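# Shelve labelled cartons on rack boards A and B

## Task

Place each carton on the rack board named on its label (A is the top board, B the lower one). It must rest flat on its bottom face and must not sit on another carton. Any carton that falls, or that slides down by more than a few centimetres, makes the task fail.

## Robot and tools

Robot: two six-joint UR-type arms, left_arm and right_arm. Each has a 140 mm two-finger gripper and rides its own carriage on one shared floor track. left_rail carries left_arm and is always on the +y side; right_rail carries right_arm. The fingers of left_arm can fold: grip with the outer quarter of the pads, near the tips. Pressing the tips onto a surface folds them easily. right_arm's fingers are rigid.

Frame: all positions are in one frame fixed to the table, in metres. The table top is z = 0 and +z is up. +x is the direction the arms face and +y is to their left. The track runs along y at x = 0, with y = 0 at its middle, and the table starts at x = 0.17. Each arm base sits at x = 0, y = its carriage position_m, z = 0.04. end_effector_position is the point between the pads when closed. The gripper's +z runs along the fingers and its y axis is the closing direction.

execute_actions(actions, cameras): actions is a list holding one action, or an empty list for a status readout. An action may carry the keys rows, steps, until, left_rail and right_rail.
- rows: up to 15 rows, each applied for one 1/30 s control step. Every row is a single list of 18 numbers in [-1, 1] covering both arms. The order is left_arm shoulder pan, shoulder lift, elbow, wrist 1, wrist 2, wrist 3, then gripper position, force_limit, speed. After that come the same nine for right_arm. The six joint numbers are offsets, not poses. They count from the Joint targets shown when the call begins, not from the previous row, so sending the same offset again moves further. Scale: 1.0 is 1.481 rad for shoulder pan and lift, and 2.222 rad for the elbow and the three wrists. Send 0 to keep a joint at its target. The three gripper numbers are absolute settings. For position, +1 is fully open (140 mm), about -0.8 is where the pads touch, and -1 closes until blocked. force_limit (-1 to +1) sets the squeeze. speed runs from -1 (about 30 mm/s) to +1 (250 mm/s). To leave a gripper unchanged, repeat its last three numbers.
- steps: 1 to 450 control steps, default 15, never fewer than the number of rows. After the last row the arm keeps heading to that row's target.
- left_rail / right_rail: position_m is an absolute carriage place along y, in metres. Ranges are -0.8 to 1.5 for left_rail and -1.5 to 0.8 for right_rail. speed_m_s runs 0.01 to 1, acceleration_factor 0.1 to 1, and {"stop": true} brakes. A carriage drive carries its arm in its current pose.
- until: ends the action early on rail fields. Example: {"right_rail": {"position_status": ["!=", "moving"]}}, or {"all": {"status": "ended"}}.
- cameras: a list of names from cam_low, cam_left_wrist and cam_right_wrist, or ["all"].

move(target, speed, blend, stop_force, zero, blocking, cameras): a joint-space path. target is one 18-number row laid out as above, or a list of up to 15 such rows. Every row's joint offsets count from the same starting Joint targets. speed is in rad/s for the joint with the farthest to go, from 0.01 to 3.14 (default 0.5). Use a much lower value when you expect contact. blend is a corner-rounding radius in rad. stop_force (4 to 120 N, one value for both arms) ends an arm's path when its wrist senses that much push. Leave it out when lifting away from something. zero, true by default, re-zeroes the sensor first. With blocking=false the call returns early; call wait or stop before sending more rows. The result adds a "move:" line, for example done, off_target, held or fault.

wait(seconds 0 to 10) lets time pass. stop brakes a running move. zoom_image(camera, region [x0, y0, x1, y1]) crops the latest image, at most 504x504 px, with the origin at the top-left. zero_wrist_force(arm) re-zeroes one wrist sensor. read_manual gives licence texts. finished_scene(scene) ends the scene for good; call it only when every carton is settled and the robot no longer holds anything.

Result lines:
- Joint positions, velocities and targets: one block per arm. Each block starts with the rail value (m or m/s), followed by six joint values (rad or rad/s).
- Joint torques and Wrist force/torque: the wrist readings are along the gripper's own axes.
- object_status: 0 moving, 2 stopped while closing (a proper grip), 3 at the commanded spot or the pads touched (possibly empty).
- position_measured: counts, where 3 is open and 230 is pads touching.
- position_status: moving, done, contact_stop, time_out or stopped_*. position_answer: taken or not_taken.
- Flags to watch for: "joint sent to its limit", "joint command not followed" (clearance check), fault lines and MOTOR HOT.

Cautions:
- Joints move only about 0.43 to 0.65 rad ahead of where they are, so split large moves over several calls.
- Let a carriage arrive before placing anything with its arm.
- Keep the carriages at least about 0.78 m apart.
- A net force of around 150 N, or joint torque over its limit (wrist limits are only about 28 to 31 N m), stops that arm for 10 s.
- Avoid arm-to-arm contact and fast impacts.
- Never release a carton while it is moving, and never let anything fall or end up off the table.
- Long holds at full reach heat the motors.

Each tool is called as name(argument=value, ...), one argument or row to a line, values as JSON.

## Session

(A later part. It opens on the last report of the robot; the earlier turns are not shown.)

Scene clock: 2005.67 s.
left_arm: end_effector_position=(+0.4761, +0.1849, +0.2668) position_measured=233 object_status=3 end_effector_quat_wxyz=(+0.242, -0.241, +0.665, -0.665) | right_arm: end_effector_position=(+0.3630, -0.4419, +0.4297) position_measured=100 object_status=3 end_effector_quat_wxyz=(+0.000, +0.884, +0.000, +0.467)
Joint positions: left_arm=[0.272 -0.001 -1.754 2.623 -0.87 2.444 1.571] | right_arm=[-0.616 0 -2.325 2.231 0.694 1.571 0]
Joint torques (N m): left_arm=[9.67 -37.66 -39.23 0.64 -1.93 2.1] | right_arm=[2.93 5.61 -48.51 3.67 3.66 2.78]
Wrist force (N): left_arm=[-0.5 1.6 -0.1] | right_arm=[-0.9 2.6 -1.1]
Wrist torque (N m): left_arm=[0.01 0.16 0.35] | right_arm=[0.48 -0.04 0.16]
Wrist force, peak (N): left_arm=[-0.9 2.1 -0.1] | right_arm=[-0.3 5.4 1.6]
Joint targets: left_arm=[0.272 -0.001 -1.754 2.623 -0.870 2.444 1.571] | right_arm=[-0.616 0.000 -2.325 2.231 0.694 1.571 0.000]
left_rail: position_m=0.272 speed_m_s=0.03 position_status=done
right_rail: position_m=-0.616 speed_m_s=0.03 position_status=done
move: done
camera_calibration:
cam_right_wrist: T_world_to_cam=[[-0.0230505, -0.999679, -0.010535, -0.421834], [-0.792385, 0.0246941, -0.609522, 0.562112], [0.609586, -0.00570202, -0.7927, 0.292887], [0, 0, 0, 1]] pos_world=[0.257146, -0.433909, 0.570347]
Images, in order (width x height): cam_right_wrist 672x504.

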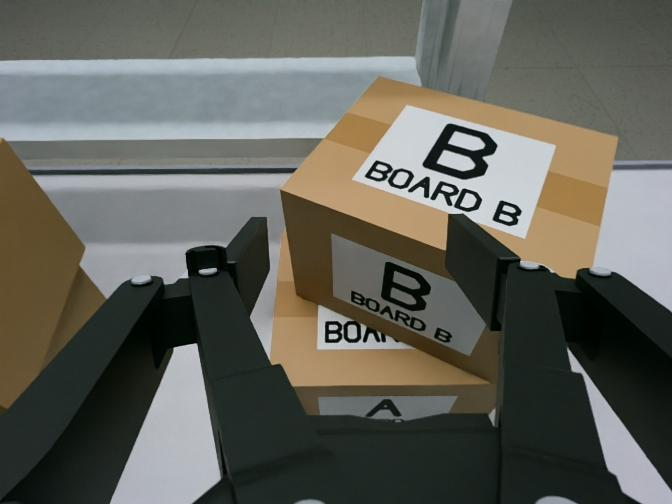

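move(
  target=[
    [0,0.00247,-0.05697,0.21278,0,0,-1,1,-1, 0,0.21791,0.02833,-0.28613,-0.39284,-0.70693,-0.13,1,0],
    [0,0.00247,-0.05697,0.21278,0,0,-1,1,-1, 0,0.38802,0.11946,-0.49064,-0.39284,-0.70693,-0.13,1,0],
  ],
  speed=0.5,
  cameras=["all"],
)

Scene clock: 2105.90 s.
left_arm: end_effector_position=(+0.4748, +0.1849, +0.2480) position_measured=233 object_status=3 end_effector_quat_wxyz=(+0.123, -0.353, +0.697, -0.612) | right_arm: end_effector_position=(+0.4749, -0.1808, +0.2479) position_measured=145 object_status=3 end_effector_quat_wxyz=(+0.123, +0.354, +0.697, +0.612)
Joint positions: left_arm=[0.272 -0.001 -1.75 2.497 -0.397 2.444 1.571] | right_arm=[-0.616 0 -1.75 2.496 -0.396 0.699 -1.571]
Joint torques (N m): left_arm=[9.36 0.09 -45.71 2.71 -0.53 1.79] | right_arm=[-1.8 -6.06 -22.86 -3.67 -4.05 -2.13]
Wrist force (N): left_arm=[-0.8 1.6 0.1] | right_arm=[-0.1 2.6 0.2]
Wrist torque (N m): left_arm=[0.01 0.16 0.39] | right_arm=[0.81 -0.15 0.15]
Wrist force, peak (N): left_arm=[-0.9 2.1 0.2] | right_arm=[-3.1 3.5 -2.4]
Joint targets: left_arm=[0.272 -0.001 -1.750 2.497 -0.397 2.444 1.571] | right_arm=[-0.616 0.000 -1.750 2.496 -0.396 0.699 -1.571]
left_rail: position_m=0.272 speed_m_s=0.03 position_status=done
right_rail: position_m=-0.616 speed_m_s=0.03 position_status=done
move: done
camera_calibration:
cam_left_wrist: T_world_to_cam=[[-0.351397, 0.0158367, -0.936093, 0.405075], [0.476734, 0.863547, -0.16435, -0.349086], [0.805757, -0.50402, -0.310997, -0.0294502], [0, 0, 0, 1]] pos_world=[0.332493, 0.280193, 0.312657]
cam_right_wrist: T_world_to_cam=[[0.351042, -0.0239557, 0.936053, -0.396086], [0.488327, -0.848278, -0.204844, -0.33273], [0.798941, 0.529009, -0.286083, -0.0367718], [0, 0, 0, 1]] pos_world=[0.330903, -0.272283, 0.292081]

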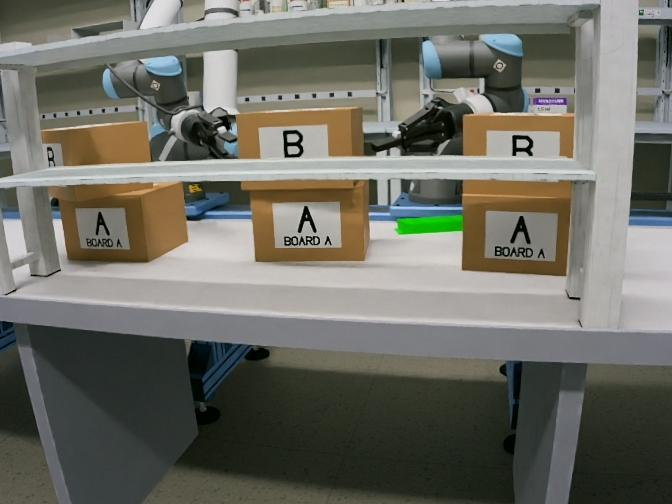

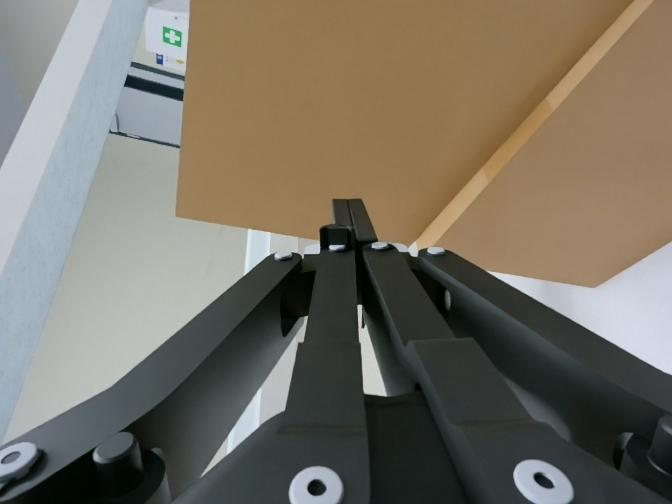

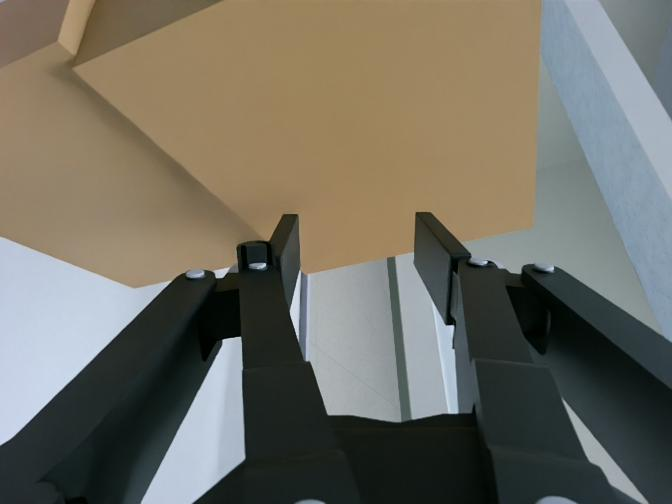

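execute_actions(
  actions=[
    {"left_rail": {"position_m": 0.2425, "speed_m_s": 0.02}, "right_rail": {"position_m": -0.587, "speed_m_s": 0.02}, "steps": 120, "until": {"all": {"status": "ended"}}},
  ],
  cameras=[],
)

Scene clock: 2118.87 s.
left_arm: end_effector_position=(+0.4748, +0.1554, +0.2480) position_measured=233 object_status=3 end_effector_quat_wxyz=(+0.123, -0.353, +0.697, -0.612) | right_arm: end_effector_position=(+0.4748, -0.1518, +0.2478) position_measured=145 object_status=3 end_effector_quat_wxyz=(+0.123, +0.354, +0.697, +0.612)
Joint positions: left_arm=[0.242 -0.001 -1.75 2.497 -0.397 2.444 1.571] | right_arm=[-0.587 0 -1.75 2.496 -0.396 0.699 -1.571]
Joint torques (N m): left_arm=[9.13 1.77 -36.79 0.09 -0.19 1.62] | right_arm=[-5.68 -5.55 -30.91 -1.27 -3.4 -1.89]
Wrist force (N): left_arm=[-4.2 1.4 -5.4] | right_arm=[-3.4 3.1 -3.1]
Wrist torque (N m): left_arm=[0.05 0.15 0.38] | right_arm=[0.95 -0.17 0.06]
Wrist force, peak (N): left_arm=[-3.9 1.1 -5.8] | right_arm=[-4.4 3.6 -4.8]
Joint targets: left_arm=[0.243 -0.001 -1.750 2.497 -0.397 2.444 1.571] | right_arm=[-0.587 0.000 -1.750 2.496 -0.396 0.699 -1.571]
Tool commands: left_gripper/position=-1.0 left_gripper/force_limit=+1.0 left_gripper/speed=-1.0 right_gripper/position=-0.13 right_gripper/force_limit=+1.0 right_gripper/speed=+0.0
left_rail: position_m=0.242 position_m_goal=0.243 speed_m_s=0.02 position_status=done
right_rail: position_m=-0.587 speed_m_s=0.02 position_status=done
No camera images: "cameras" was empty.

execute_actions(
  actions=[
    {"left_rail": {"position_m": 0.2408, "speed_m_s": 0.01}, "right_rail": {"position_m": -0.5855, "speed_m_s": 0.01}, "steps": 90, "until": {"all": {"status": "ended"}}},
  ],
  cameras=[],
)

Scene clock: 2126.87 s.
left_arm: end_effector_position=(+0.4748, +0.1538, +0.2480) position_measured=233 object_status=3 end_effector_quat_wxyz=(+0.123, -0.353, +0.697, -0.612) | right_arm: end_effector_position=(+0.4748, -0.1504, +0.2478) position_measured=145 object_status=3 end_effector_quat_wxyz=(+0.123, +0.354, +0.697, +0.612)
Joint positions: left_arm=[0.241 -0.001 -1.75 2.497 -0.397 2.443 1.571] | right_arm=[-0.586 0 -1.75 2.496 -0.396 0.699 -1.571]
Joint torques (N m): left_arm=[-11.58 0.3 -31.84 -0.83 7.16 1.55] | right_arm=[-1.14 -6.68 -37.24 0.31 -3.05 -1.46]
Wrist force (N): left_arm=[-21.3 -4.9 -31.6] | right_arm=[-14.1 6.8 -30.2]
Wrist torque (N m): left_arm=[0.21 -0.21 0.29] | right_arm=[1.73 -0.13 -0.24]
Wrist force, peak (N): left_arm=[-21.3 -4.9 -31.6] | right_arm=[-14.1 6.8 -30.2]
Joint targets: left_arm=[0.241 -0.001 -1.750 2.497 -0.397 2.444 1.571] | right_arm=[-0.586 0.000 -1.750 2.496 -0.396 0.699 -1.571]
Tool commands: left_gripper/position=-1.0 left_gripper/force_limit=+1.0 left_gripper/speed=-1.0 right_gripper/position=-0.13 right_gripper/force_limit=+1.0 right_gripper/speed=+0.0
left_rail: position_m=0.241 speed_m_s=0.01 position_status=done
right_rail: position_m=-0.586 speed_m_s=0.01 position_status=done
No camera images: "cameras" was empty.

execute_actions(
  actions=[
    {"left_rail": {"position_m": 0.2402, "speed_m_s": 0.01}, "right_rail": {"position_m": -0.585, "speed_m_s": 0.01}, "steps": 60, "until": {"all": {"status": "ended"}}},
  ],
  cameras=[],
)

Scene clock: 2141.80 s.
left_arm: end_effector_position=(+0.4748, +0.1531, +0.2480) position_measured=233 object_status=3 end_effector_quat_wxyz=(+0.123, -0.353, +0.697, -0.612) | right_arm: end_effector_position=(+0.4748, -0.1499, +0.2478) position_measured=145 object_status=3 end_effector_quat_wxyz=(+0.123, +0.354, +0.697, +0.612)
Joint positions: left_arm=[0.24 -0.001 -1.75 2.497 -0.397 2.444 1.571] | right_arm=[-0.585 0 -1.75 2.496 -0.396 0.699 -1.571]
Joint torques (N m): left_arm=[-34.15 -3.07 -24.84 -0.93 13.27 1.83] | right_arm=[23.63 -9.33 -36.77 1.71 -2.45 1.31]
Wrist force (N): left_arm=[-29.5 -8.5 -41.7] | right_arm=[-21.0 9.7 -41.8]
Wrist torque (N m): left_arm=[0.34 -0.46 0.24] | right_arm=[2.00 -0.12 -0.42]
Wrist force, peak (N): left_arm=[-29.5 -8.5 -41.7] | right_arm=[-21.0 9.7 -41.8]
Joint targets: left_arm=[0.240 -0.001 -1.750 2.497 -0.397 2.444 1.571] | right_arm=[-0.585 0.000 -1.750 2.496 -0.396 0.699 -1.571]
Tool commands: left_gripper/position=-1.0 left_gripper/force_limit=+1.0 left_gripper/speed=-1.0 right_gripper/position=-0.13 right_gripper/force_limit=+1.0 right_gripper/speed=+0.0
left_rail: position_m=0.240 speed_m_s=0.01 position_status=done
right_rail: position_m=-0.585 speed_m_s=0.01 position_status=done
No camera images: "cameras" was empty.

move(
  target=[0,-0.01588,-0.00851,0.0191,0,0,-1,1,-1, 0,-0.01588,-0.00851,0.0191,0,0,-0.13,1,0],
  speed=0.03,
  cameras=[],
)

Scene clock: 2202.27 s.
left_arm: end_effector_position=(+0.4767, +0.1530, +0.2633) position_measured=233 object_status=3 end_effector_quat_wxyz=(+0.123, -0.353, +0.697, -0.612) | right_arm: end_effector_position=(+0.4768, -0.1498, +0.2632) position_measured=145 object_status=3 end_effector_quat_wxyz=(+0.123, +0.354, +0.697, +0.612)
Joint positions: left_arm=[0.24 -0.001 -1.774 2.478 -0.355 2.444 1.571] | right_arm=[-0.585 0 -1.773 2.478 -0.354 0.699 -1.571]
Joint torques (N m): left_arm=[-32.19 -43.67 -51.32 2.37 12.49 1.37] | right_arm=[27.13 -37.71 -49.45 0.75 -13.69 1.51]
Wrist force (N): left_arm=[-28.7 5.5 -27.1] | right_arm=[-28.4 -12.0 -26.0]
Wrist torque (N m): left_arm=[-0.04 -0.66 0.43] | right_arm=[1.96 -0.59 -0.73]
Wrist force, peak (N): left_arm=[-29.7 -9.1 -43.9] | right_arm=[-21.1 10.1 -43.6]
Joint targets: left_arm=[0.240 -0.001 -1.774 2.478 -0.354 2.444 1.571] | right_arm=[-0.585 0.000 -1.774 2.477 -0.354 0.699 -1.571]
left_rail: position_m=0.240 speed_m_s=0.01 position_status=done
right_rail: position_m=-0.585 speed_m_s=0.01 position_status=done
move: done
No camera images: "cameras" was empty.

execute_actions(
  actions=[
    {"left_rail": {"position_m": 0.2396, "speed_m_s": 0.01}, "right_rail": {"position_m": -0.5844, "speed_m_s": 0.01}, "steps": 60, "until": {"all": {"status": "ended"}}},
  ],
  cameras=[],
)

Scene clock: 2222.60 s.
left_arm: end_effector_position=(+0.4767, +0.1525, +0.2634) position_measured=233 object_status=3 end_effector_quat_wxyz=(+0.123, -0.353, +0.697, -0.612) | right_arm: end_effector_position=(+0.4768, -0.1492, +0.2632) position_measured=145 object_status=3 end_effector_quat_wxyz=(+0.123, +0.354, +0.697, +0.612)
Joint positions: left_arm=[0.24 -0.001 -1.774 2.478 -0.354 2.444 1.571] | right_arm=[-0.584 0 -1.774 2.477 -0.354 0.699 -1.571]
Joint torques (N m): left_arm=[-33.75 -39.35 -44.89 0.26 12.91 1.31] | right_arm=[26.43 -36.26 -42.58 -0.25 -15.96 1.15]
Wrist force (N): left_arm=[-37.4 5.0 -36.4] | right_arm=[-37.4 -13.0 -35.5]
Wrist torque (N m): left_arm=[-0.08 -0.88 0.43] | right_arm=[2.01 -0.65 -0.78]
Wrist force, peak (N): left_arm=[-37.1 4.3 -37.0] | right_arm=[-37.4 -13.0 -35.5]
Joint targets: left_arm=[0.240 -0.001 -1.774 2.478 -0.354 2.444 1.571] | right_arm=[-0.584 0.000 -1.774 2.477 -0.354 0.699 -1.571]
Tool commands: left_gripper/position=-1.0 left_gripper/force_limit=+1.0 left_gripper/speed=-1.0 right_gripper/position=-0.13 right_gripper/force_limit=+1.0 right_gripper/speed=+0.0
left_rail: position_m=0.240 speed_m_s=0.01 position_status=done
right_rail: position_m=-0.584 speed_m_s=0.01 position_status=done
No camera images: "cameras" was empty.

move(
  target=[
    [0,-0.08338,-0.04471,0.10028,0,0,-1,1,-1, 0,-0.08338,-0.04471,0.10028,0,0,-0.13,1,0],
    [0,-0.01562,-0.07484,0.08525,0,0,-1,1,-1, 0,-0.01562,-0.07484,0.08525,0,0,-0.13,1,0],
    [0,0.04702,-0.10733,0.07599,0,0,-1,1,-1, 0,0.04702,-0.10733,0.07599,0,0,-0.13,1,0],
  ],
  speed=0.08,
  blend=0.02,
  cameras=["cam_low"],
)

Scene clock: 2247.03 s.
left_arm: end_effector_position=(+0.5746, +0.1524, +0.3490) position_measured=233 object_status=3 end_effector_quat_wxyz=(+0.123, -0.353, +0.697, -0.612) | right_arm: end_effector_position=(+0.5747, -0.1492, +0.3488) position_measured=145 object_status=3 end_effector_quat_wxyz=(+0.123, +0.354, +0.697, +0.612)
Joint positions: left_arm=[0.24 -0.001 -1.704 2.239 -0.185 2.444 1.571] | right_arm=[-0.584 0 -1.704 2.239 -0.185 0.699 -1.571]
Joint torques (N m): left_arm=[-31.09 -8.99 -53.17 -2.63 13.19 1.12] | right_arm=[26.64 -30.16 -53.81 -8.11 -16.12 1.48]
Wrist force (N): left_arm=[-36.2 2.6 -37.2] | right_arm=[-36.8 -13.3 -35.7]
Wrist torque (N m): left_arm=[-0.04 -0.85 0.42] | right_arm=[2.42 -0.70 -1.15]
Wrist force, peak (N): left_arm=[-38.3 2.7 -39.2] | right_arm=[-39.5 -14.4 -37.2]
Joint targets: left_arm=[0.240 -0.001 -1.704 2.239 -0.186 2.444 1.571] | right_arm=[-0.584 0.000 -1.704 2.239 -0.185 0.699 -1.571]
left_rail: position_m=0.240 speed_m_s=0.01 position_status=done
right_rail: position_m=-0.584 speed_m_s=0.01 position_status=done
move: done
Images, in order (width x height): cam_low 672x504.

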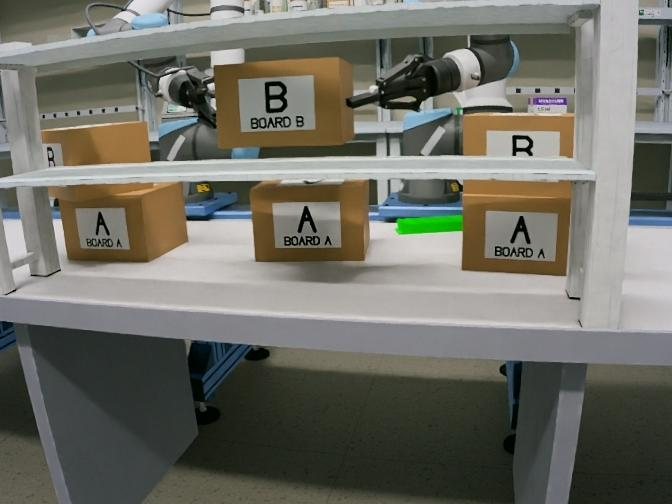

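move(
  target=[
    [0,0.05847,-0.03461,-0.00436,0,0,-1,1,-1, 0,0.05847,-0.03461,-0.00436,0,0,-0.13,1,0],
    [0,0.11386,-0.07122,-0.00468,0,0,-1,1,-1, 0,0.11386,-0.07122,-0.00468,0,0,-0.13,1,0],
  ],
  speed=0.06,
  blend=0.02,
  cameras=["cam_low"],
)

zoom_image(
  camera="cam_low",
  region=[40, 0, 292, 190],
)

Scene clock: 2256.97 s.
left_arm: end_effector_position=(+0.6747, +0.1524, +0.3489) position_measured=233 object_status=3 end_effector_quat_wxyz=(+0.123, -0.353, +0.697, -0.612) | right_arm: end_effector_position=(+0.6747, -0.1491, +0.3487) position_measured=145 object_status=3 end_effector_quat_wxyz=(+0.122, +0.354, +0.697, +0.612)
Joint positions: left_arm=[0.24 -0.001 -1.536 2.081 -0.196 2.444 1.571] | right_arm=[-0.584 0 -1.535 2.081 -0.195 0.699 -1.571]
Joint torques (N m): left_arm=[-29.8 -28.49 -53.97 -2.66 12.94 1.19] | right_arm=[27.43 -45.09 -54.26 -7.65 -16.55 1.69]
Wrist force (N): left_arm=[-34.6 3.8 -34.8] | right_arm=[-35.5 -14.1 -32.8]
Wrist torque (N m): left_arm=[-0.05 -0.85 0.43] | right_arm=[2.33 -0.68 -1.05]
Wrist force, peak (N): left_arm=[-36.9 3.5 -36.7] | right_arm=[-37.8 -14.5 -35.1]
Joint targets: left_arm=[0.240 -0.001 -1.536 2.081 -0.196 2.444 1.571] | right_arm=[-0.584 0.000 -1.535 2.081 -0.195 0.699 -1.571]
left_rail: position_m=0.240 speed_m_s=0.01 position_status=done
right_rail: position_m=-0.584 speed_m_s=0.01 position_status=done
move: done
Images, in order (width x height): cam_low 672x504.

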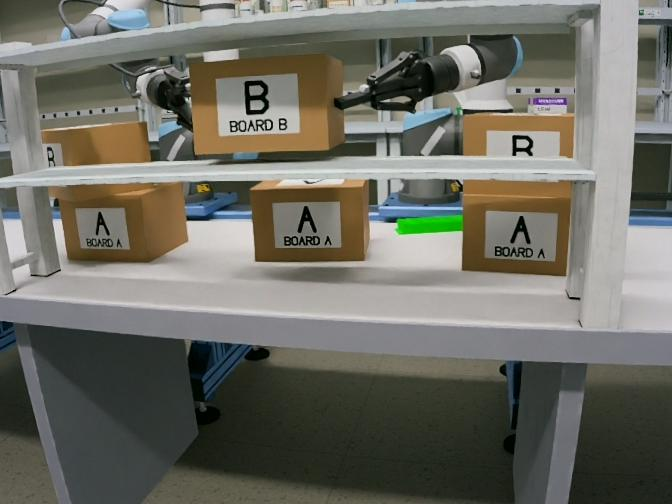

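Scaled by 2.000.

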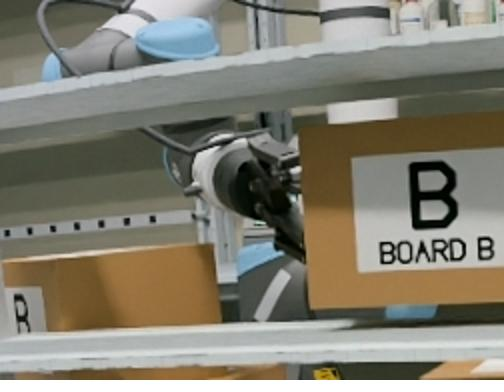

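move(
  target=[
    [0,0.05277,-0.03854,0.00337,0,0,-1,1,-1, 0,0.05277,-0.03854,0.00337,0,0,-0.13,1,0],
    [0,0.09386,-0.07077,0.00821,0,0,-1,1,-1, 0,0.09386,-0.07077,0.00821,0,0,-0.13,1,0],
  ],
  speed=0.05,
  blend=0.02,
  cameras=["all"],
)

Scene clock: 2276.13 s.
left_arm: end_effector_position=(+0.7646, +0.1523, +0.3490) position_measured=233 object_status=3 end_effector_quat_wxyz=(+0.123, -0.353, +0.697, -0.612) | right_arm: end_effector_position=(+0.7647, -0.1491, +0.3488) position_measured=145 object_status=3 end_effector_quat_wxyz=(+0.122, +0.354, +0.697, +0.612)
Joint positions: left_arm=[0.24 -0.001 -1.397 1.924 -0.178 2.444 1.571] | right_arm=[-0.584 0 -1.396 1.924 -0.177 0.699 -1.571]
Joint torques (N m): left_arm=[-26.46 -49.5 -56.56 1.42 13.01 0.63] | right_arm=[27.34 -61.19 -53.55 0.41 -16.18 1.78]
Wrist force (N): left_arm=[-32.1 6.3 -30.8] | right_arm=[-31.9 -11.9 -29.3]
Wrist torque (N m): left_arm=[-0.15 -0.73 0.46] | right_arm=[1.65 -0.70 -0.56]
Wrist force, peak (N): left_arm=[-35.3 3.4 -34.7] | right_arm=[-35.9 -14.2 -33.0]
Joint targets: left_arm=[0.240 -0.001 -1.397 1.924 -0.178 2.444 1.571] | right_arm=[-0.584 0.000 -1.396 1.923 -0.177 0.699 -1.571]
left_rail: position_m=0.240 speed_m_s=0.01 position_status=done
right_rail: position_m=-0.584 speed_m_s=0.01 position_status=done
move: done
camera_calibration:
cam_left_wrist: T_world_to_cam=[[-0.351545, 0.0158196, -0.936037, 0.602045], [0.476725, 0.863533, -0.164448, -0.442443], [0.805698, -0.504044, -0.311113, -0.247889], [0, 0, 0, 1]] pos_world=[0.622293, 0.247593, 0.413657]
cam_right_wrist: T_world_to_cam=[[0.351116, -0.0239058, 0.936027, -0.59153], [0.488311, -0.848289, -0.204837, -0.426683], [0.798918, 0.528994, -0.286174, -0.256162], [0, 0, 0, 1]] pos_world=[0.620703, -0.240583, 0.39298]

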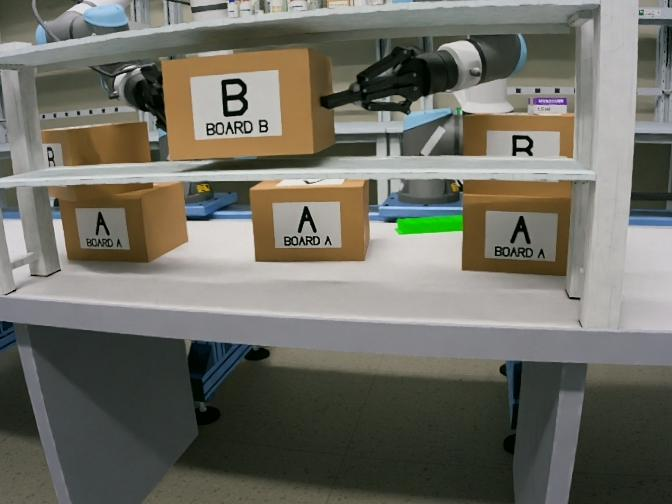

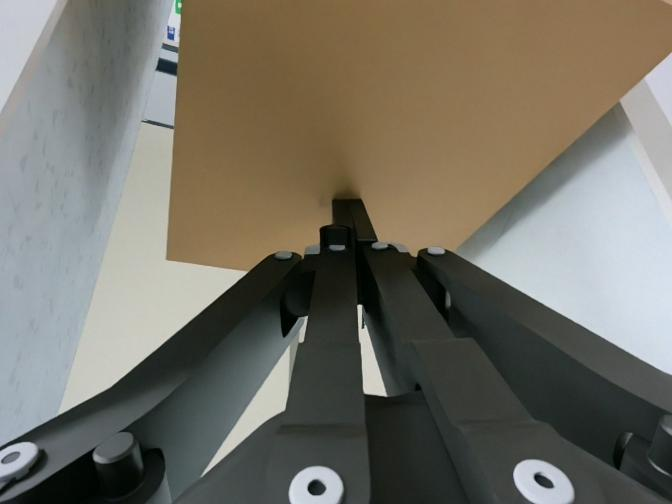

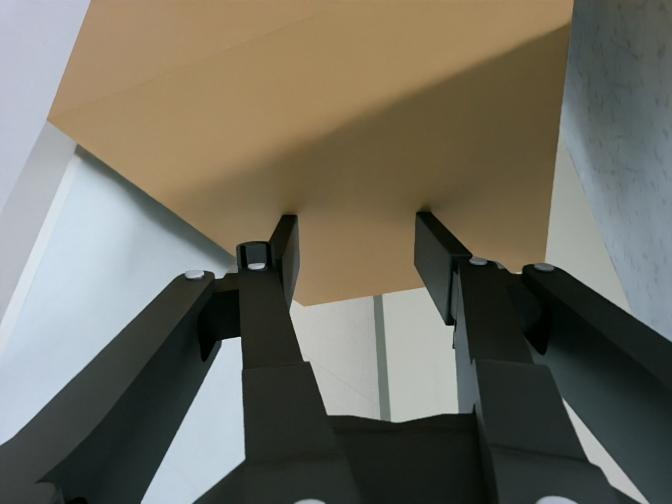

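move(
  target=[0,0.0092,0.0063,-0.01243,0,0,-1,1,-1, 0,0.0092,0.0063,-0.01243,0,0,-0.13,1,0],
  speed=0.02,
  cameras=[],
)

Scene clock: 2283.87 s.
left_arm: end_effector_position=(+0.7648, +0.1523, +0.3341) position_measured=233 object_status=3 end_effector_quat_wxyz=(+0.123, -0.353, +0.697, -0.612) | right_arm: end_effector_position=(+0.7649, -0.1491, +0.3338) position_measured=145 object_status=3 end_effector_quat_wxyz=(+0.122, +0.354, +0.697, +0.612)
Joint positions: left_arm=[0.24 -0.001 -1.383 1.938 -0.205 2.444 1.571] | right_arm=[-0.584 0 -1.383 1.937 -0.205 0.699 -1.571]
Joint torques (N m): left_arm=[-26.55 -45.51 -31.8 -3.25 12.74 0.69] | right_arm=[25.94 -64.43 -38.1 -7.89 -16.32 2]
Wrist force (N): left_arm=[-34.6 3.7 -34.1] | right_arm=[-34.4 -13.9 -32.2]
Wrist torque (N m): left_arm=[-0.10 -0.71 0.44] | right_arm=[2.32 -0.80 -1.00]
Wrist force, peak (N): left_arm=[-34.6 3.7 -34.1] | right_arm=[-35.0 -13.8 -32.1]
Joint targets: left_arm=[0.240 -0.001 -1.383 1.938 -0.205 2.444 1.571] | right_arm=[-0.584 0.000 -1.383 1.937 -0.205 0.699 -1.571]
left_rail: position_m=0.240 speed_m_s=0.01 position_status=done
right_rail: position_m=-0.584 speed_m_s=0.01 position_status=done
move: done
No camera images: "cameras" was empty.

move(
  target=[0,0.00184,0.00126,-0.00249,0,0,-1,1,-1, 0,0.00184,0.00126,-0.00249,0,0,-0.13,1,0],
  speed=0.01,
  cameras=["cam_low"],
)

zoom_image(
  camera="cam_low",
  region=[120, 20, 372, 210],
)

Scene clock: 2297.57 s.
left_arm: end_effector_position=(+0.7648, +0.1523, +0.3310) position_measured=233 object_status=3 end_effector_quat_wxyz=(+0.123, -0.353, +0.697, -0.612) | right_arm: end_effector_position=(+0.7648, -0.1491, +0.3308) position_measured=145 object_status=3 end_effector_quat_wxyz=(+0.122, +0.354, +0.697, +0.612)
Joint positions: left_arm=[0.24 -0.001 -1.38 1.94 -0.211 2.444 1.571] | right_arm=[-0.584 0 -1.38 1.94 -0.21 0.699 -1.571]
Joint torques (N m): left_arm=[-26.89 -44.06 -31.25 -3.08 13.17 0.72] | right_arm=[26.28 -62.92 -38.17 -7.57 -16.04 1.91]
Wrist force (N): left_arm=[-33.8 3.0 -34.2] | right_arm=[-34.2 -12.9 -32.2]
Wrist torque (N m): left_arm=[-0.09 -0.79 0.44] | right_arm=[2.37 -0.73 -0.99]
Wrist force, peak (N): left_arm=[-34.2 3.3 -34.4] | right_arm=[-34.9 -14.2 -31.8]
Joint targets: left_arm=[0.240 -0.001 -1.380 1.941 -0.211 2.444 1.571] | right_arm=[-0.584 0.000 -1.380 1.940 -0.210 0.699 -1.571]
left_rail: position_m=0.240 speed_m_s=0.01 position_status=done
right_rail: position_m=-0.584 speed_m_s=0.01 position_status=done
move: done
Images, in order (width x height): cam_low 672x504.

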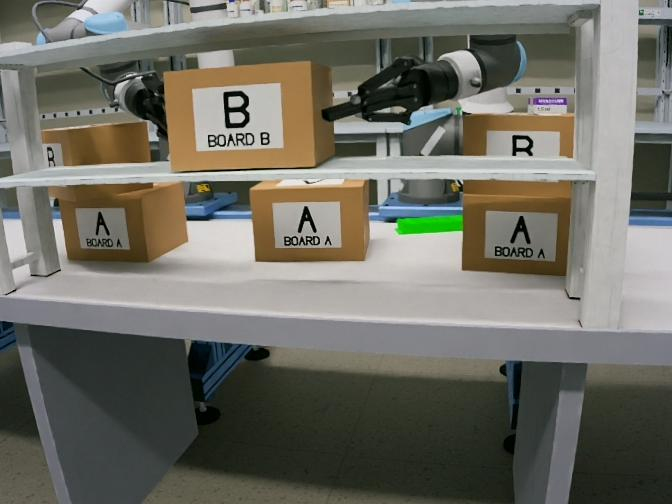

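Scaled by 2.000.

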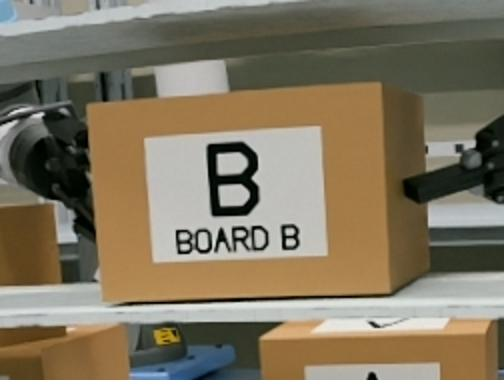

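move(
  target=[0,0.00184,0.00126,-0.00249,0,0,-1,1,-1, 0,0.00184,0.00126,-0.00249,0,0,-0.13,1,0],
  speed=0.01,
  cameras=[],
)

Scene clock: 2304.03 s.
left_arm: end_effector_position=(+0.7648, +0.1523, +0.3281) position_measured=233 object_status=3 end_effector_quat_wxyz=(+0.123, -0.353, +0.697, -0.612) | right_arm: end_effector_position=(+0.7648, -0.1491, +0.3279) position_measured=145 object_status=3 end_effector_quat_wxyz=(+0.123, +0.354, +0.697, +0.612)
Joint positions: left_arm=[0.24 -0.001 -1.378 1.943 -0.216 2.444 1.571] | right_arm=[-0.584 0 -1.377 1.943 -0.216 0.699 -1.571]
Joint torques (N m): left_arm=[-27.15 -33.08 -25.99 -1.27 13.04 0.59] | right_arm=[26.67 -54 -34.59 -6.81 -15.87 2.09]
Wrist force (N): left_arm=[-30.8 -5.9 -39.5] | right_arm=[-31.4 -6.8 -37.1]
Wrist torque (N m): left_arm=[0.13 -0.59 0.29] | right_arm=[2.21 -0.69 -0.74]
Wrist force, peak (N): left_arm=[-31.1 -5.7 -39.5] | right_arm=[-34.7 -14.2 -32.2]
Joint targets: left_arm=[0.240 -0.001 -1.377 1.943 -0.216 2.444 1.571] | right_arm=[-0.584 0.000 -1.377 1.943 -0.216 0.699 -1.571]
left_rail: position_m=0.240 speed_m_s=0.01 position_status=done
right_rail: position_m=-0.584 speed_m_s=0.01 position_status=done
move: done
No camera images: "cameras" was empty.

move(
  target=[0,0.00123,0.00084,-0.00166,0,0,-1,1,-1, 0,0.00184,0.00126,-0.00249,0,0,-0.13,1,0],
  speed=0.01,
  cameras=[],
)

Scene clock: 2309.00 s.
left_arm: end_effector_position=(+0.7647, +0.1523, +0.3260) position_measured=233 object_status=3 end_effector_quat_wxyz=(+0.123, -0.353, +0.697, -0.612) | right_arm: end_effector_position=(+0.7647, -0.1491, +0.3249) position_measured=145 object_status=3 end_effector_quat_wxyz=(+0.123, +0.354, +0.697, +0.612)
Joint positions: left_arm=[0.24 -0.001 -1.376 1.945 -0.22 2.444 1.571] | right_arm=[-0.584 0 -1.375 1.946 -0.221 0.699 -1.571]
Joint torques (N m): left_arm=[-35.19 -29.61 -24.18 -0.67 12.93 0.63] | right_arm=[25.87 -27.3 -19.7 -2.63 -14.14 2.24]
Wrist force (N): left_arm=[-32.9 -8.4 -46.5] | right_arm=[-23.3 20.4 -55.6]
Wrist torque (N m): left_arm=[0.19 -0.47 0.24] | right_arm=[1.78 -0.20 0.03]
Wrist force, peak (N): left_arm=[-31.3 -9.5 -47.5] | right_arm=[-23.3 21.1 -55.8]
Joint targets: left_arm=[0.240 -0.001 -1.376 1.945 -0.220 2.444 1.571] | right_arm=[-0.584 0.000 -1.374 1.946 -0.221 0.699 -1.571]
left_rail: position_m=0.240 speed_m_s=0.01 position_status=done
right_rail: position_m=-0.584 speed_m_s=0.01 position_status=done
move: done
No camera images: "cameras" was empty.

move(
  target=[0,-0.0006,-0.0004,0.0008,0,0,-1,1,-1, 0,-0.0010,-0.0007,0.00138,0,0,-0.13,1,0],
  speed=0.01,
  cameras=[],
)

Scene clock: 2313.93 s.
left_arm: end_effector_position=(+0.7647, +0.1523, +0.3268) position_measured=233 object_status=3 end_effector_quat_wxyz=(+0.122, -0.353, +0.697, -0.612) | right_arm: end_effector_position=(+0.7648, -0.1491, +0.3262) position_measured=145 object_status=3 end_effector_quat_wxyz=(+0.122, +0.354, +0.697, +0.612)
Joint positions: left_arm=[0.24 -0.001 -1.376 1.944 -0.218 2.444 1.571] | right_arm=[-0.584 0 -1.376 1.944 -0.218 0.699 -1.571]
Joint torques (N m): left_arm=[-43 -84.7 -55.33 1.71 13.04 0.53] | right_arm=[28.11 -75.27 -45.05 1.87 -4.74 1.88]
Wrist force (N): left_arm=[-32.0 4.7 -33.2] | right_arm=[-32.6 0.3 -33.4]
Wrist torque (N m): left_arm=[-0.21 -0.68 0.43] | right_arm=[1.98 -0.70 -0.36]
Wrist force, peak (N): left_arm=[-32.2 -9.1 -47.3] | right_arm=[-22.6 22.3 -56.6]
Joint targets: left_arm=[0.240 -0.001 -1.376 1.944 -0.218 2.444 1.571] | right_arm=[-0.584 0.000 -1.376 1.944 -0.218 0.699 -1.571]
left_rail: position_m=0.240 speed_m_s=0.01 position_status=done
right_rail: position_m=-0.584 speed_m_s=0.01 position_status=done
move: done
No camera images: "cameras" was empty.

execute_actions(
  actions=[
    {"left_rail": {"position_m": 0.272, "speed_m_s": 0.03}, "right_rail": {"position_m": -0.616, "speed_m_s": 0.03}, "steps": 120, "until": {"all": {"status": "ended"}}},
  ],
  cameras=["cam_low"],
)

zoom_image(
  camera="cam_low",
  region=[120, 20, 372, 210],
)

Scene clock: 2320.80 s.
left_arm: end_effector_position=(+0.7647, +0.1848, +0.3270) position_measured=233 object_status=3 end_effector_quat_wxyz=(+0.123, -0.353, +0.697, -0.612) | right_arm: end_effector_position=(+0.7648, -0.1807, +0.3264) position_measured=145 object_status=3 end_effector_quat_wxyz=(+0.122, +0.354, +0.697, +0.612)
Joint positions: left_arm=[0.272 -0.001 -1.377 1.944 -0.218 2.444 1.571] | right_arm=[-0.616 0 -1.376 1.944 -0.218 0.699 -1.571]
Joint torques (N m): left_arm=[9.19 -67.47 -45.15 1.51 -1.38 0.86] | right_arm=[-12.98 -59.47 -36.04 2.28 2.85 1.94]
Wrist force (N): left_arm=[-0.6 1.4 -0.4] | right_arm=[2.4 2.6 0.4]
Wrist torque (N m): left_arm=[-0.05 0.08 0.41] | right_arm=[0.83 -0.75 0.17]
Wrist force, peak (N): left_arm=[-33.2 5.1 -32.4] | right_arm=[-33.2 -0.7 -32.9]
Joint targets: left_arm=[0.272 -0.001 -1.376 1.944 -0.218 2.444 1.571] | right_arm=[-0.616 0.000 -1.376 1.944 -0.218 0.699 -1.571]
Tool commands: left_gripper/position=-1.0 left_gripper/force_limit=+1.0 left_gripper/speed=-1.0 right_gripper/position=-0.13 right_gripper/force_limit=+1.0 right_gripper/speed=+0.0
left_rail: position_m=0.272 speed_m_s=0.03 position_status=done
right_rail: position_m=-0.616 speed_m_s=0.03 position_status=done
Images, in order (width x height): cam_low 672x504.

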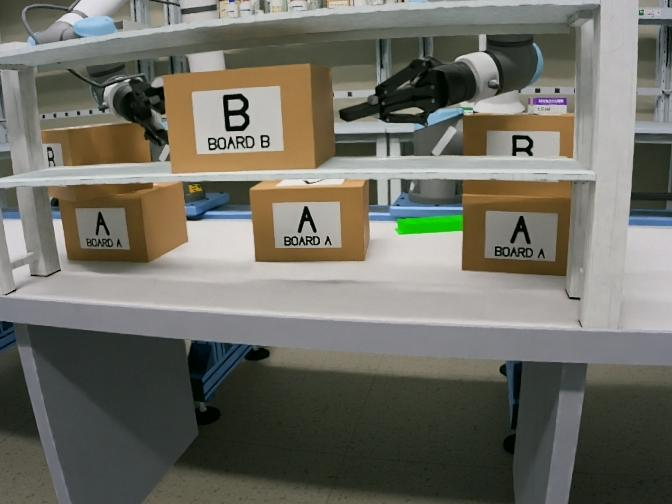

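Scaled by 2.000.

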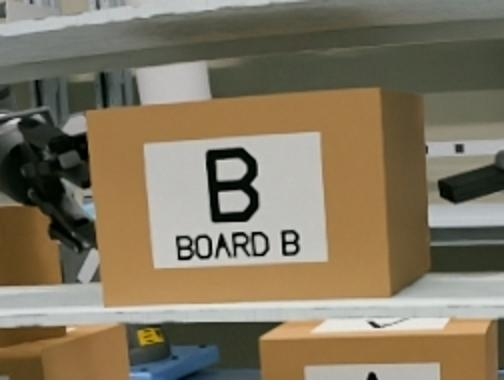

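move(
  target=[
    [0,-0.01386,-0.00899,0.01823,0,0,-1,1,-1, 0,-0.01386,-0.00899,0.01823,0,0,-0.13,1,0],
    [0,-0.10771,0.06178,0.01001,0,0,-1,1,-1, 0,-0.10771,0.06178,0.01001,0,0,-0.13,1,0],
    [0,-0.22157,0.13299,0.01469,0,0,-1,1,-1, 0,-0.22157,0.13299,0.01469,0,0,-0.13,1,0],
    [0,-0.22157,0.13299,0.01469,0,0,-1,1,-1, 0,-0.35198,0.19562,0.03898,0,0,-0.13,1,0],
  ],
  speed=[0.05, 0.15, 0.2, 0.2],
  blend=0.01,
  cameras=["cam_low"],
)

Scene clock: 2369.30 s.
left_arm: end_effector_position=(+0.5744, +0.1848, +0.3489) position_measured=233 object_status=3 end_effector_quat_wxyz=(+0.123, -0.353, +0.697, -0.612) | right_arm: end_effector_position=(+0.4746, -0.1808, +0.3485) position_measured=145 object_status=3 end_effector_quat_wxyz=(+0.123, +0.354, +0.697, +0.612)
Joint positions: left_arm=[0.272 -0.001 -1.705 2.24 -0.186 2.444 1.571] | right_arm=[-0.616 0 -1.897 2.379 -0.132 0.699 -1.571]
Joint torques (N m): left_arm=[8.95 -50.7 -32.46 1.42 -0.4 0.25] | right_arm=[-14.6 -23.26 -29.77 2.97 0.48 1.76]
Wrist force (N): left_arm=[-0.6 1.2 0.0] | right_arm=[2.1 2.6 0.1]
Wrist torque (N m): left_arm=[-0.09 0.09 0.40] | right_arm=[0.76 -0.66 0.12]
Wrist force, peak (N): left_arm=[0.4 2.1 -1.0] | right_arm=[2.5 3.1 -0.1]
Joint targets: left_arm=[0.272 -0.001 -1.705 2.240 -0.186 2.444 1.571] | right_arm=[-0.616 0.000 -1.897 2.379 -0.132 0.699 -1.571]
left_rail: position_m=0.272 speed_m_s=0.03 position_status=done
right_rail: position_m=-0.616 speed_m_s=0.03 position_status=done
move: done
Images, in order (width x height): cam_low 672x504.

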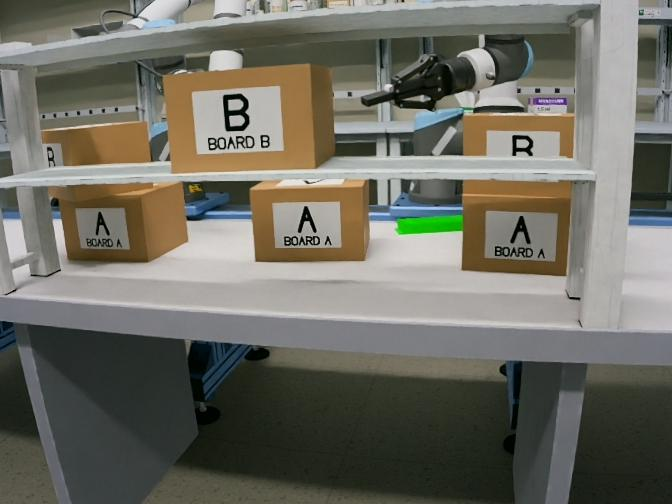

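execute_actions(
  actions=[
    {"right_rail": {"position_m": -0.70, "speed_m_s": 0.1}, "steps": 90, "until": {"all": {"status": "ended"}}},
  ],
  cameras=[],
)

execute_actions(
  actions=[
    {"left_rail": {"position_m": 0.104, "speed_m_s": 0.1}, "steps": 120, "until": {"all": {"status": "ended"}}},
  ],
  cameras=["cam_left_wrist"],
)

Scene clock: 2377.70 s.
left_arm: end_effector_position=(+0.5744, +0.1848, +0.3489) position_measured=233 object_status=3 end_effector_quat_wxyz=(+0.123, -0.353, +0.697, -0.612) | right_arm: end_effector_position=(+0.4745, -0.2647, +0.3485) position_measured=145 object_status=3 end_effector_quat_wxyz=(+0.123, +0.354, +0.697, +0.612)
Joint positions: left_arm=[0.272 -0.001 -1.705 2.24 -0.186 2.444 1.571] | right_arm=[-0.7 0 -1.897 2.379 -0.132 0.699 -1.571]
Joint torques (N m): left_arm=[10.38 -48.37 -39.45 1.66 0.86 0.36] | right_arm=[-12.87 -22.9 -36.43 0.24 -0.64 1.84]
Wrist force (N): left_arm=[-0.6 1.5 -0.1] | right_arm=[1.8 2.6 0.4]
Wrist torque (N m): left_arm=[0.00 0.10 0.40] | right_arm=[0.75 -0.58 0.13]
Wrist force, peak (N): left_arm=[-0.7 1.8 -0.2] | right_arm=[3.2 2.8 1.3]
Joint targets: left_arm=[0.272 -0.001 -1.705 2.240 -0.186 2.444 1.571] | right_arm=[-0.700 0.000 -1.897 2.379 -0.132 0.699 -1.571]
Tool commands: left_gripper/position=-1.0 left_gripper/force_limit=+1.0 left_gripper/speed=-1.0 right_gripper/position=-0.13 right_gripper/force_limit=+1.0 right_gripper/speed=+0.0
left_rail: position_m=0.272 speed_m_s=0.03 position_status=done
right_rail: position_m=-0.700 speed_m_s=0.10 position_status=done
No camera images: "cameras" was empty.

Scene clock: 2379.90 s.
left_arm: end_effector_position=(+0.5744, +0.0169, +0.3489) position_measured=233 object_status=3 end_effector_quat_wxyz=(+0.123, -0.353, +0.697, -0.612) | right_arm: end_effector_position=(+0.4745, -0.2648, +0.3485) position_measured=145 object_status=3 end_effector_quat_wxyz=(+0.123, +0.354, +0.697, +0.612)
Joint positions: left_arm=[0.104 -0.001 -1.705 2.24 -0.186 2.444 1.571] | right_arm=[-0.7 0 -1.897 2.379 -0.132 0.699 -1.571]
Joint torques (N m): left_arm=[11.97 -49.06 -43.58 2.05 0.73 0.42] | right_arm=[-12.74 -22.77 -39.73 -1.21 -1.31 1.93]
Wrist force (N): left_arm=[-0.8 1.4 0.0] | right_arm=[2.0 2.6 0.5]
Wrist torque (N m): left_arm=[-0.03 0.13 0.40] | right_arm=[0.76 -0.63 0.13]
Wrist force, peak (N): left_arm=[-1.2 1.9 -0.5] | right_arm=[2.4 2.8 0.4]
Joint targets: left_arm=[0.104 -0.001 -1.705 2.240 -0.186 2.444 1.571] | right_arm=[-0.700 0.000 -1.897 2.379 -0.132 0.699 -1.571]
Tool commands: left_gripper/position=-1.0 left_gripper/force_limit=+1.0 left_gripper/speed=-1.0 right_gripper/position=-0.13 right_gripper/force_limit=+1.0 right_gripper/speed=+0.0
left_rail: position_m=0.104 speed_m_s=0.10 position_status=done
right_rail: position_m=-0.700 speed_m_s=0.10 position_status=done
camera_calibration:
cam_left_wrist: T_world_to_cam=[[-0.351397, 0.0158367, -0.936093, 0.537187], [0.476734, 0.863547, -0.16435, -0.23491], [0.805757, -0.50402, -0.310997, -0.162999], [0, 0, 0, 1]] pos_world=[0.432093, 0.112193, 0.413557]
Images, in order (width x height): cam_left_wrist 672x504.

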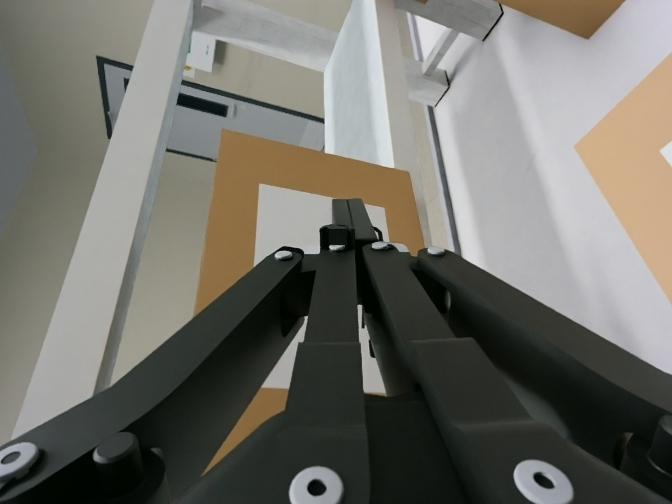

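move(
  target=[
    [0,0.05847,-0.03461,-0.00436,0,0,-1,1,-1, 0,0,0,0,0,0,-0.13,1,0],
    [0,0.11386,-0.07122,-0.00468,0,0,-1,1,-1, 0,0,0,0,0,0,-0.13,1,0],
  ],
  speed=[0.1, 0.04],
  blend=0.01,
  stop_force=25,
  cameras=["cam_low", "cam_left_wrist"],
)

Scene clock: 2405.00 s.
left_arm: end_effector_position=(+0.6744, +0.0168, +0.3489) position_measured=233 object_status=3 end_effector_quat_wxyz=(+0.123, -0.353, +0.697, -0.612) | right_arm: end_effector_position=(+0.4745, -0.2648, +0.3485) position_measured=145 object_status=3 end_effector_quat_wxyz=(+0.123, +0.354, +0.697, +0.612)
Joint positions: left_arm=[0.104 -0.001 -1.536 2.082 -0.196 2.444 1.571] | right_arm=[-0.7 0 -1.897 2.379 -0.132 0.699 -1.571]
Joint torques (N m): left_arm=[10.38 -24.83 -56.82 -4.1 -1.72 0.09] | right_arm=[-12.52 -21.08 -43.68 -2.03 -3.14 2.08]
Wrist force (N): left_arm=[2.6 4.9 -3.2] | right_arm=[1.6 2.5 0.2]
Wrist torque (N m): left_arm=[-0.11 0.23 0.40] | right_arm=[0.76 -0.55 0.13]
Wrist force, peak (N): left_arm=[3.3 2.4 -6.0] | right_arm=[2.3 3.0 0.4]
Joint targets: left_arm=[0.104 -0.001 -1.536 2.082 -0.196 2.444 1.571] | right_arm=[-0.700 0.000 -1.897 2.379 -0.132 0.699 -1.571]
left_rail: position_m=0.104 speed_m_s=0.10 position_status=done
right_rail: position_m=-0.700 speed_m_s=0.10 position_status=done
move: done
camera_calibration:
cam_left_wrist: T_world_to_cam=[[-0.351397, 0.0158367, -0.936093, 0.572363], [0.476734, 0.863547, -0.16435, -0.282544], [0.805757, -0.50402, -0.310997, -0.243706], [0, 0, 0, 1]] pos_world=[0.532193, 0.112093, 0.413557]
Images, in order (width x height): cam_low 672x504, cam_left_wrist 672x504.

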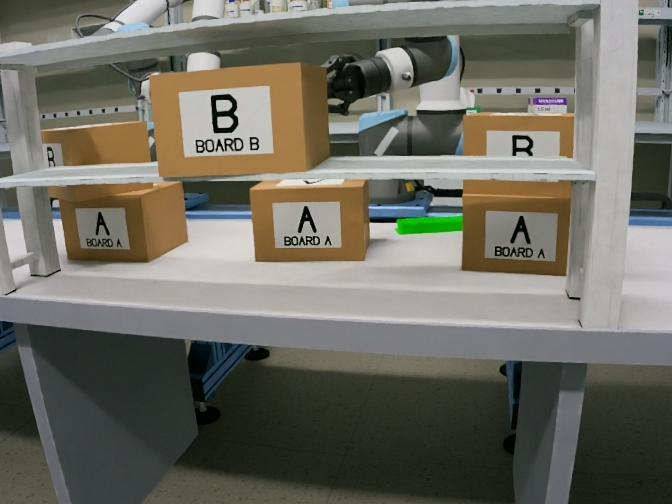

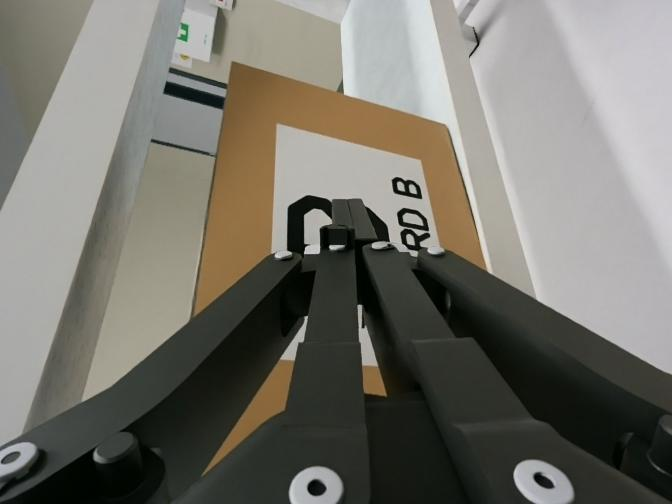

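move(
  target=[
    [0,-0.11386,0.07122,0.00468,0,0,-1,1,-1, 0,0,0,0,0,0,-0.13,1,0],
    [0,-0.25276,0.13726,0.03122,0,0,-1,1,-1, 0,-0.00852,0.00343,0.00225,0,0,-0.13,1,0],
  ],
  speed=0.2,
  blend=0.02,
  cameras=[],
)

execute_actions(
  actions=[
    {"left_rail": {"position_m": 0.272, "speed_m_s": 0.1}, "steps": 120, "until": {"all": {"status": "ended"}}},
  ],
  cameras=[],
)

execute_actions(
  actions=[
    {"right_rail": {"position_m": -0.594, "speed_m_s": 0.1}, "steps": 120, "until": {"all": {"status": "ended"}}},
  ],
  cameras=["cam_left_wrist", "cam_right_wrist"],
)

Scene clock: 2514.57 s.
left_arm: end_effector_position=(+0.4685, +0.0169, +0.3489) position_measured=233 object_status=3 end_effector_quat_wxyz=(+0.123, -0.353, +0.697, -0.612) | right_arm: end_effector_position=(+0.4685, -0.2648, +0.3485) position_measured=145 object_status=3 end_effector_quat_wxyz=(+0.123, +0.354, +0.697, +0.612)
Joint positions: left_arm=[0.104 -0.001 -1.91 2.386 -0.127 2.444 1.571] | right_arm=[-0.7 0 -1.91 2.387 -0.127 0.699 -1.571]
Joint torques (N m): left_arm=[7.41 -31.19 -31.19 2.47 2.88 0.3] | right_arm=[-14.24 -22.79 -29.71 2.73 -2.84 1.97]
Wrist force (N): left_arm=[-1.0 1.3 -0.1] | right_arm=[2.1 2.6 0.1]
Wrist torque (N m): left_arm=[-0.06 0.17 0.39] | right_arm=[0.75 -0.64 0.14]
Wrist force, peak (N): left_arm=[3.1 4.6 -3.7] | right_arm=[2.3 3.0 0.2]
Joint targets: left_arm=[0.104 -0.001 -1.910 2.387 -0.127 2.444 1.571] | right_arm=[-0.700 0.000 -1.910 2.387 -0.127 0.699 -1.571]
left_rail: position_m=0.104 speed_m_s=0.10 position_status=done
right_rail: position_m=-0.700 speed_m_s=0.10 position_status=done
move: done
No camera images: "cameras" was empty.

Scene clock: 2516.77 s.
left_arm: end_effector_position=(+0.4684, +0.1848, +0.3489) position_measured=233 object_status=3 end_effector_quat_wxyz=(+0.123, -0.353, +0.697, -0.612) | right_arm: end_effector_position=(+0.4685, -0.2648, +0.3485) position_measured=145 object_status=3 end_effector_quat_wxyz=(+0.123, +0.354, +0.697, +0.612)
Joint positions: left_arm=[0.272 -0.001 -1.91 2.387 -0.127 2.444 1.571] | right_arm=[-0.7 0 -1.91 2.387 -0.127 0.699 -1.571]
Joint torques (N m): left_arm=[12.06 -32.53 -36.48 1.58 0.81 0.34] | right_arm=[-14.06 -21.47 -33.32 1.47 -3.02 1.48]
Wrist force (N): left_arm=[-0.9 1.3 0.0] | right_arm=[2.1 2.8 0.1]
Wrist torque (N m): left_arm=[-0.07 0.13 0.39] | right_arm=[0.80 -0.66 0.14]
Wrist force, peak (N): left_arm=[-1.2 1.7 -0.6] | right_arm=[2.6 3.0 0.2]
Joint targets: left_arm=[0.272 -0.001 -1.910 2.387 -0.127 2.444 1.571] | right_arm=[-0.700 0.000 -1.910 2.387 -0.127 0.699 -1.571]
Tool commands: left_gripper/position=-1.0 left_gripper/force_limit=+1.0 left_gripper/speed=-1.0 right_gripper/position=-0.13 right_gripper/force_limit=+1.0 right_gripper/speed=+0.0
left_rail: position_m=0.272 speed_m_s=0.10 position_status=done
right_rail: position_m=-0.700 speed_m_s=0.10 position_status=done
No camera images: "cameras" was empty.

Scene clock: 2518.33 s.
left_arm: end_effector_position=(+0.4684, +0.1849, +0.3489) position_measured=233 object_status=3 end_effector_quat_wxyz=(+0.123, -0.353, +0.697, -0.612) | right_arm: end_effector_position=(+0.4685, -0.1589, +0.3485) position_measured=145 object_status=3 end_effector_quat_wxyz=(+0.123, +0.354, +0.697, +0.612) end_effector_velocity=(+0.001, +0.000, -0.001) end_effector_angular_velocity=(+0.000, +0.002, -0.003)
Joint positions: left_arm=[0.272 -0.001 -1.91 2.387 -0.127 2.444 1.571] | right_arm=[-0.594 0 -1.91 2.387 -0.127 0.699 -1.571]
Joint velocities: left_arm=[within noise] | right_arm=[0.001 -0.002 0.001 0 0.001 0.001 0]
Joint torques (N m): left_arm=[9.34 -29.43 -39.65 0.49 -0.38 0.07] | right_arm=[-13.47 -21.73 -36.69 0.68 -3.03 1.82]
Wrist force (N): left_arm=[-0.6 1.4 -0.1] | right_arm=[1.9 2.6 0.1]
Wrist torque (N m): left_arm=[-0.03 0.09 0.39] | right_arm=[0.74 -0.59 0.14]
Wrist force, peak (N): left_arm=[-0.7 1.6 -0.1] | right_arm=[2.7 2.9 0.6]
Joint targets: left_arm=[0.272 -0.001 -1.910 2.387 -0.127 2.444 1.571] | right_arm=[-0.594 0.000 -1.910 2.387 -0.127 0.699 -1.571]
Tool commands: left_gripper/position=-1.0 left_gripper/force_limit=+1.0 left_gripper/speed=-1.0 right_gripper/position=-0.13 right_gripper/force_limit=+1.0 right_gripper/speed=+0.0
left_rail: position_m=0.272 speed_m_s=0.10 position_status=done
right_rail: position_m=-0.594 speed_m_s=0.10 position_status=done
camera_calibration:
cam_left_wrist: T_world_to_cam=[[-0.351395, 0.0158351, -0.936093, 0.497279], [0.476804, 0.863503, -0.164378, -0.329451], [0.805717, -0.504095, -0.310981, 0.00711369], [0, 0, 0, 1]] pos_world=[0.326093, 0.280193, 0.413557]
cam_right_wrist: T_world_to_cam=[[0.351042, -0.0239557, 0.936053, -0.487482], [0.488327, -0.848278, -0.204844, -0.29042], [0.798941, 0.529009, -0.286083, -0.014464], [0, 0, 0, 1]] pos_world=[0.324503, -0.250383, 0.392681]
Images, in order (width x height): cam_left_wrist 672x504, cam_right_wrist 672x504.

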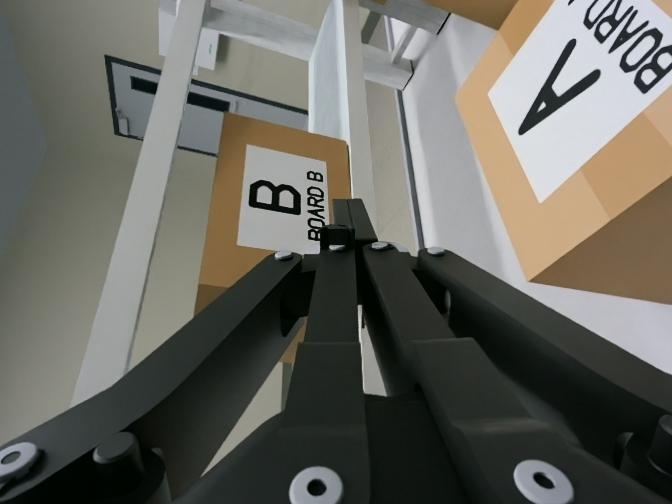

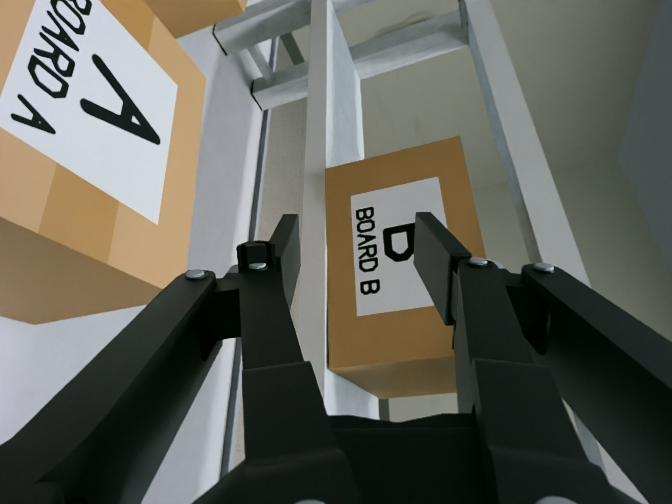

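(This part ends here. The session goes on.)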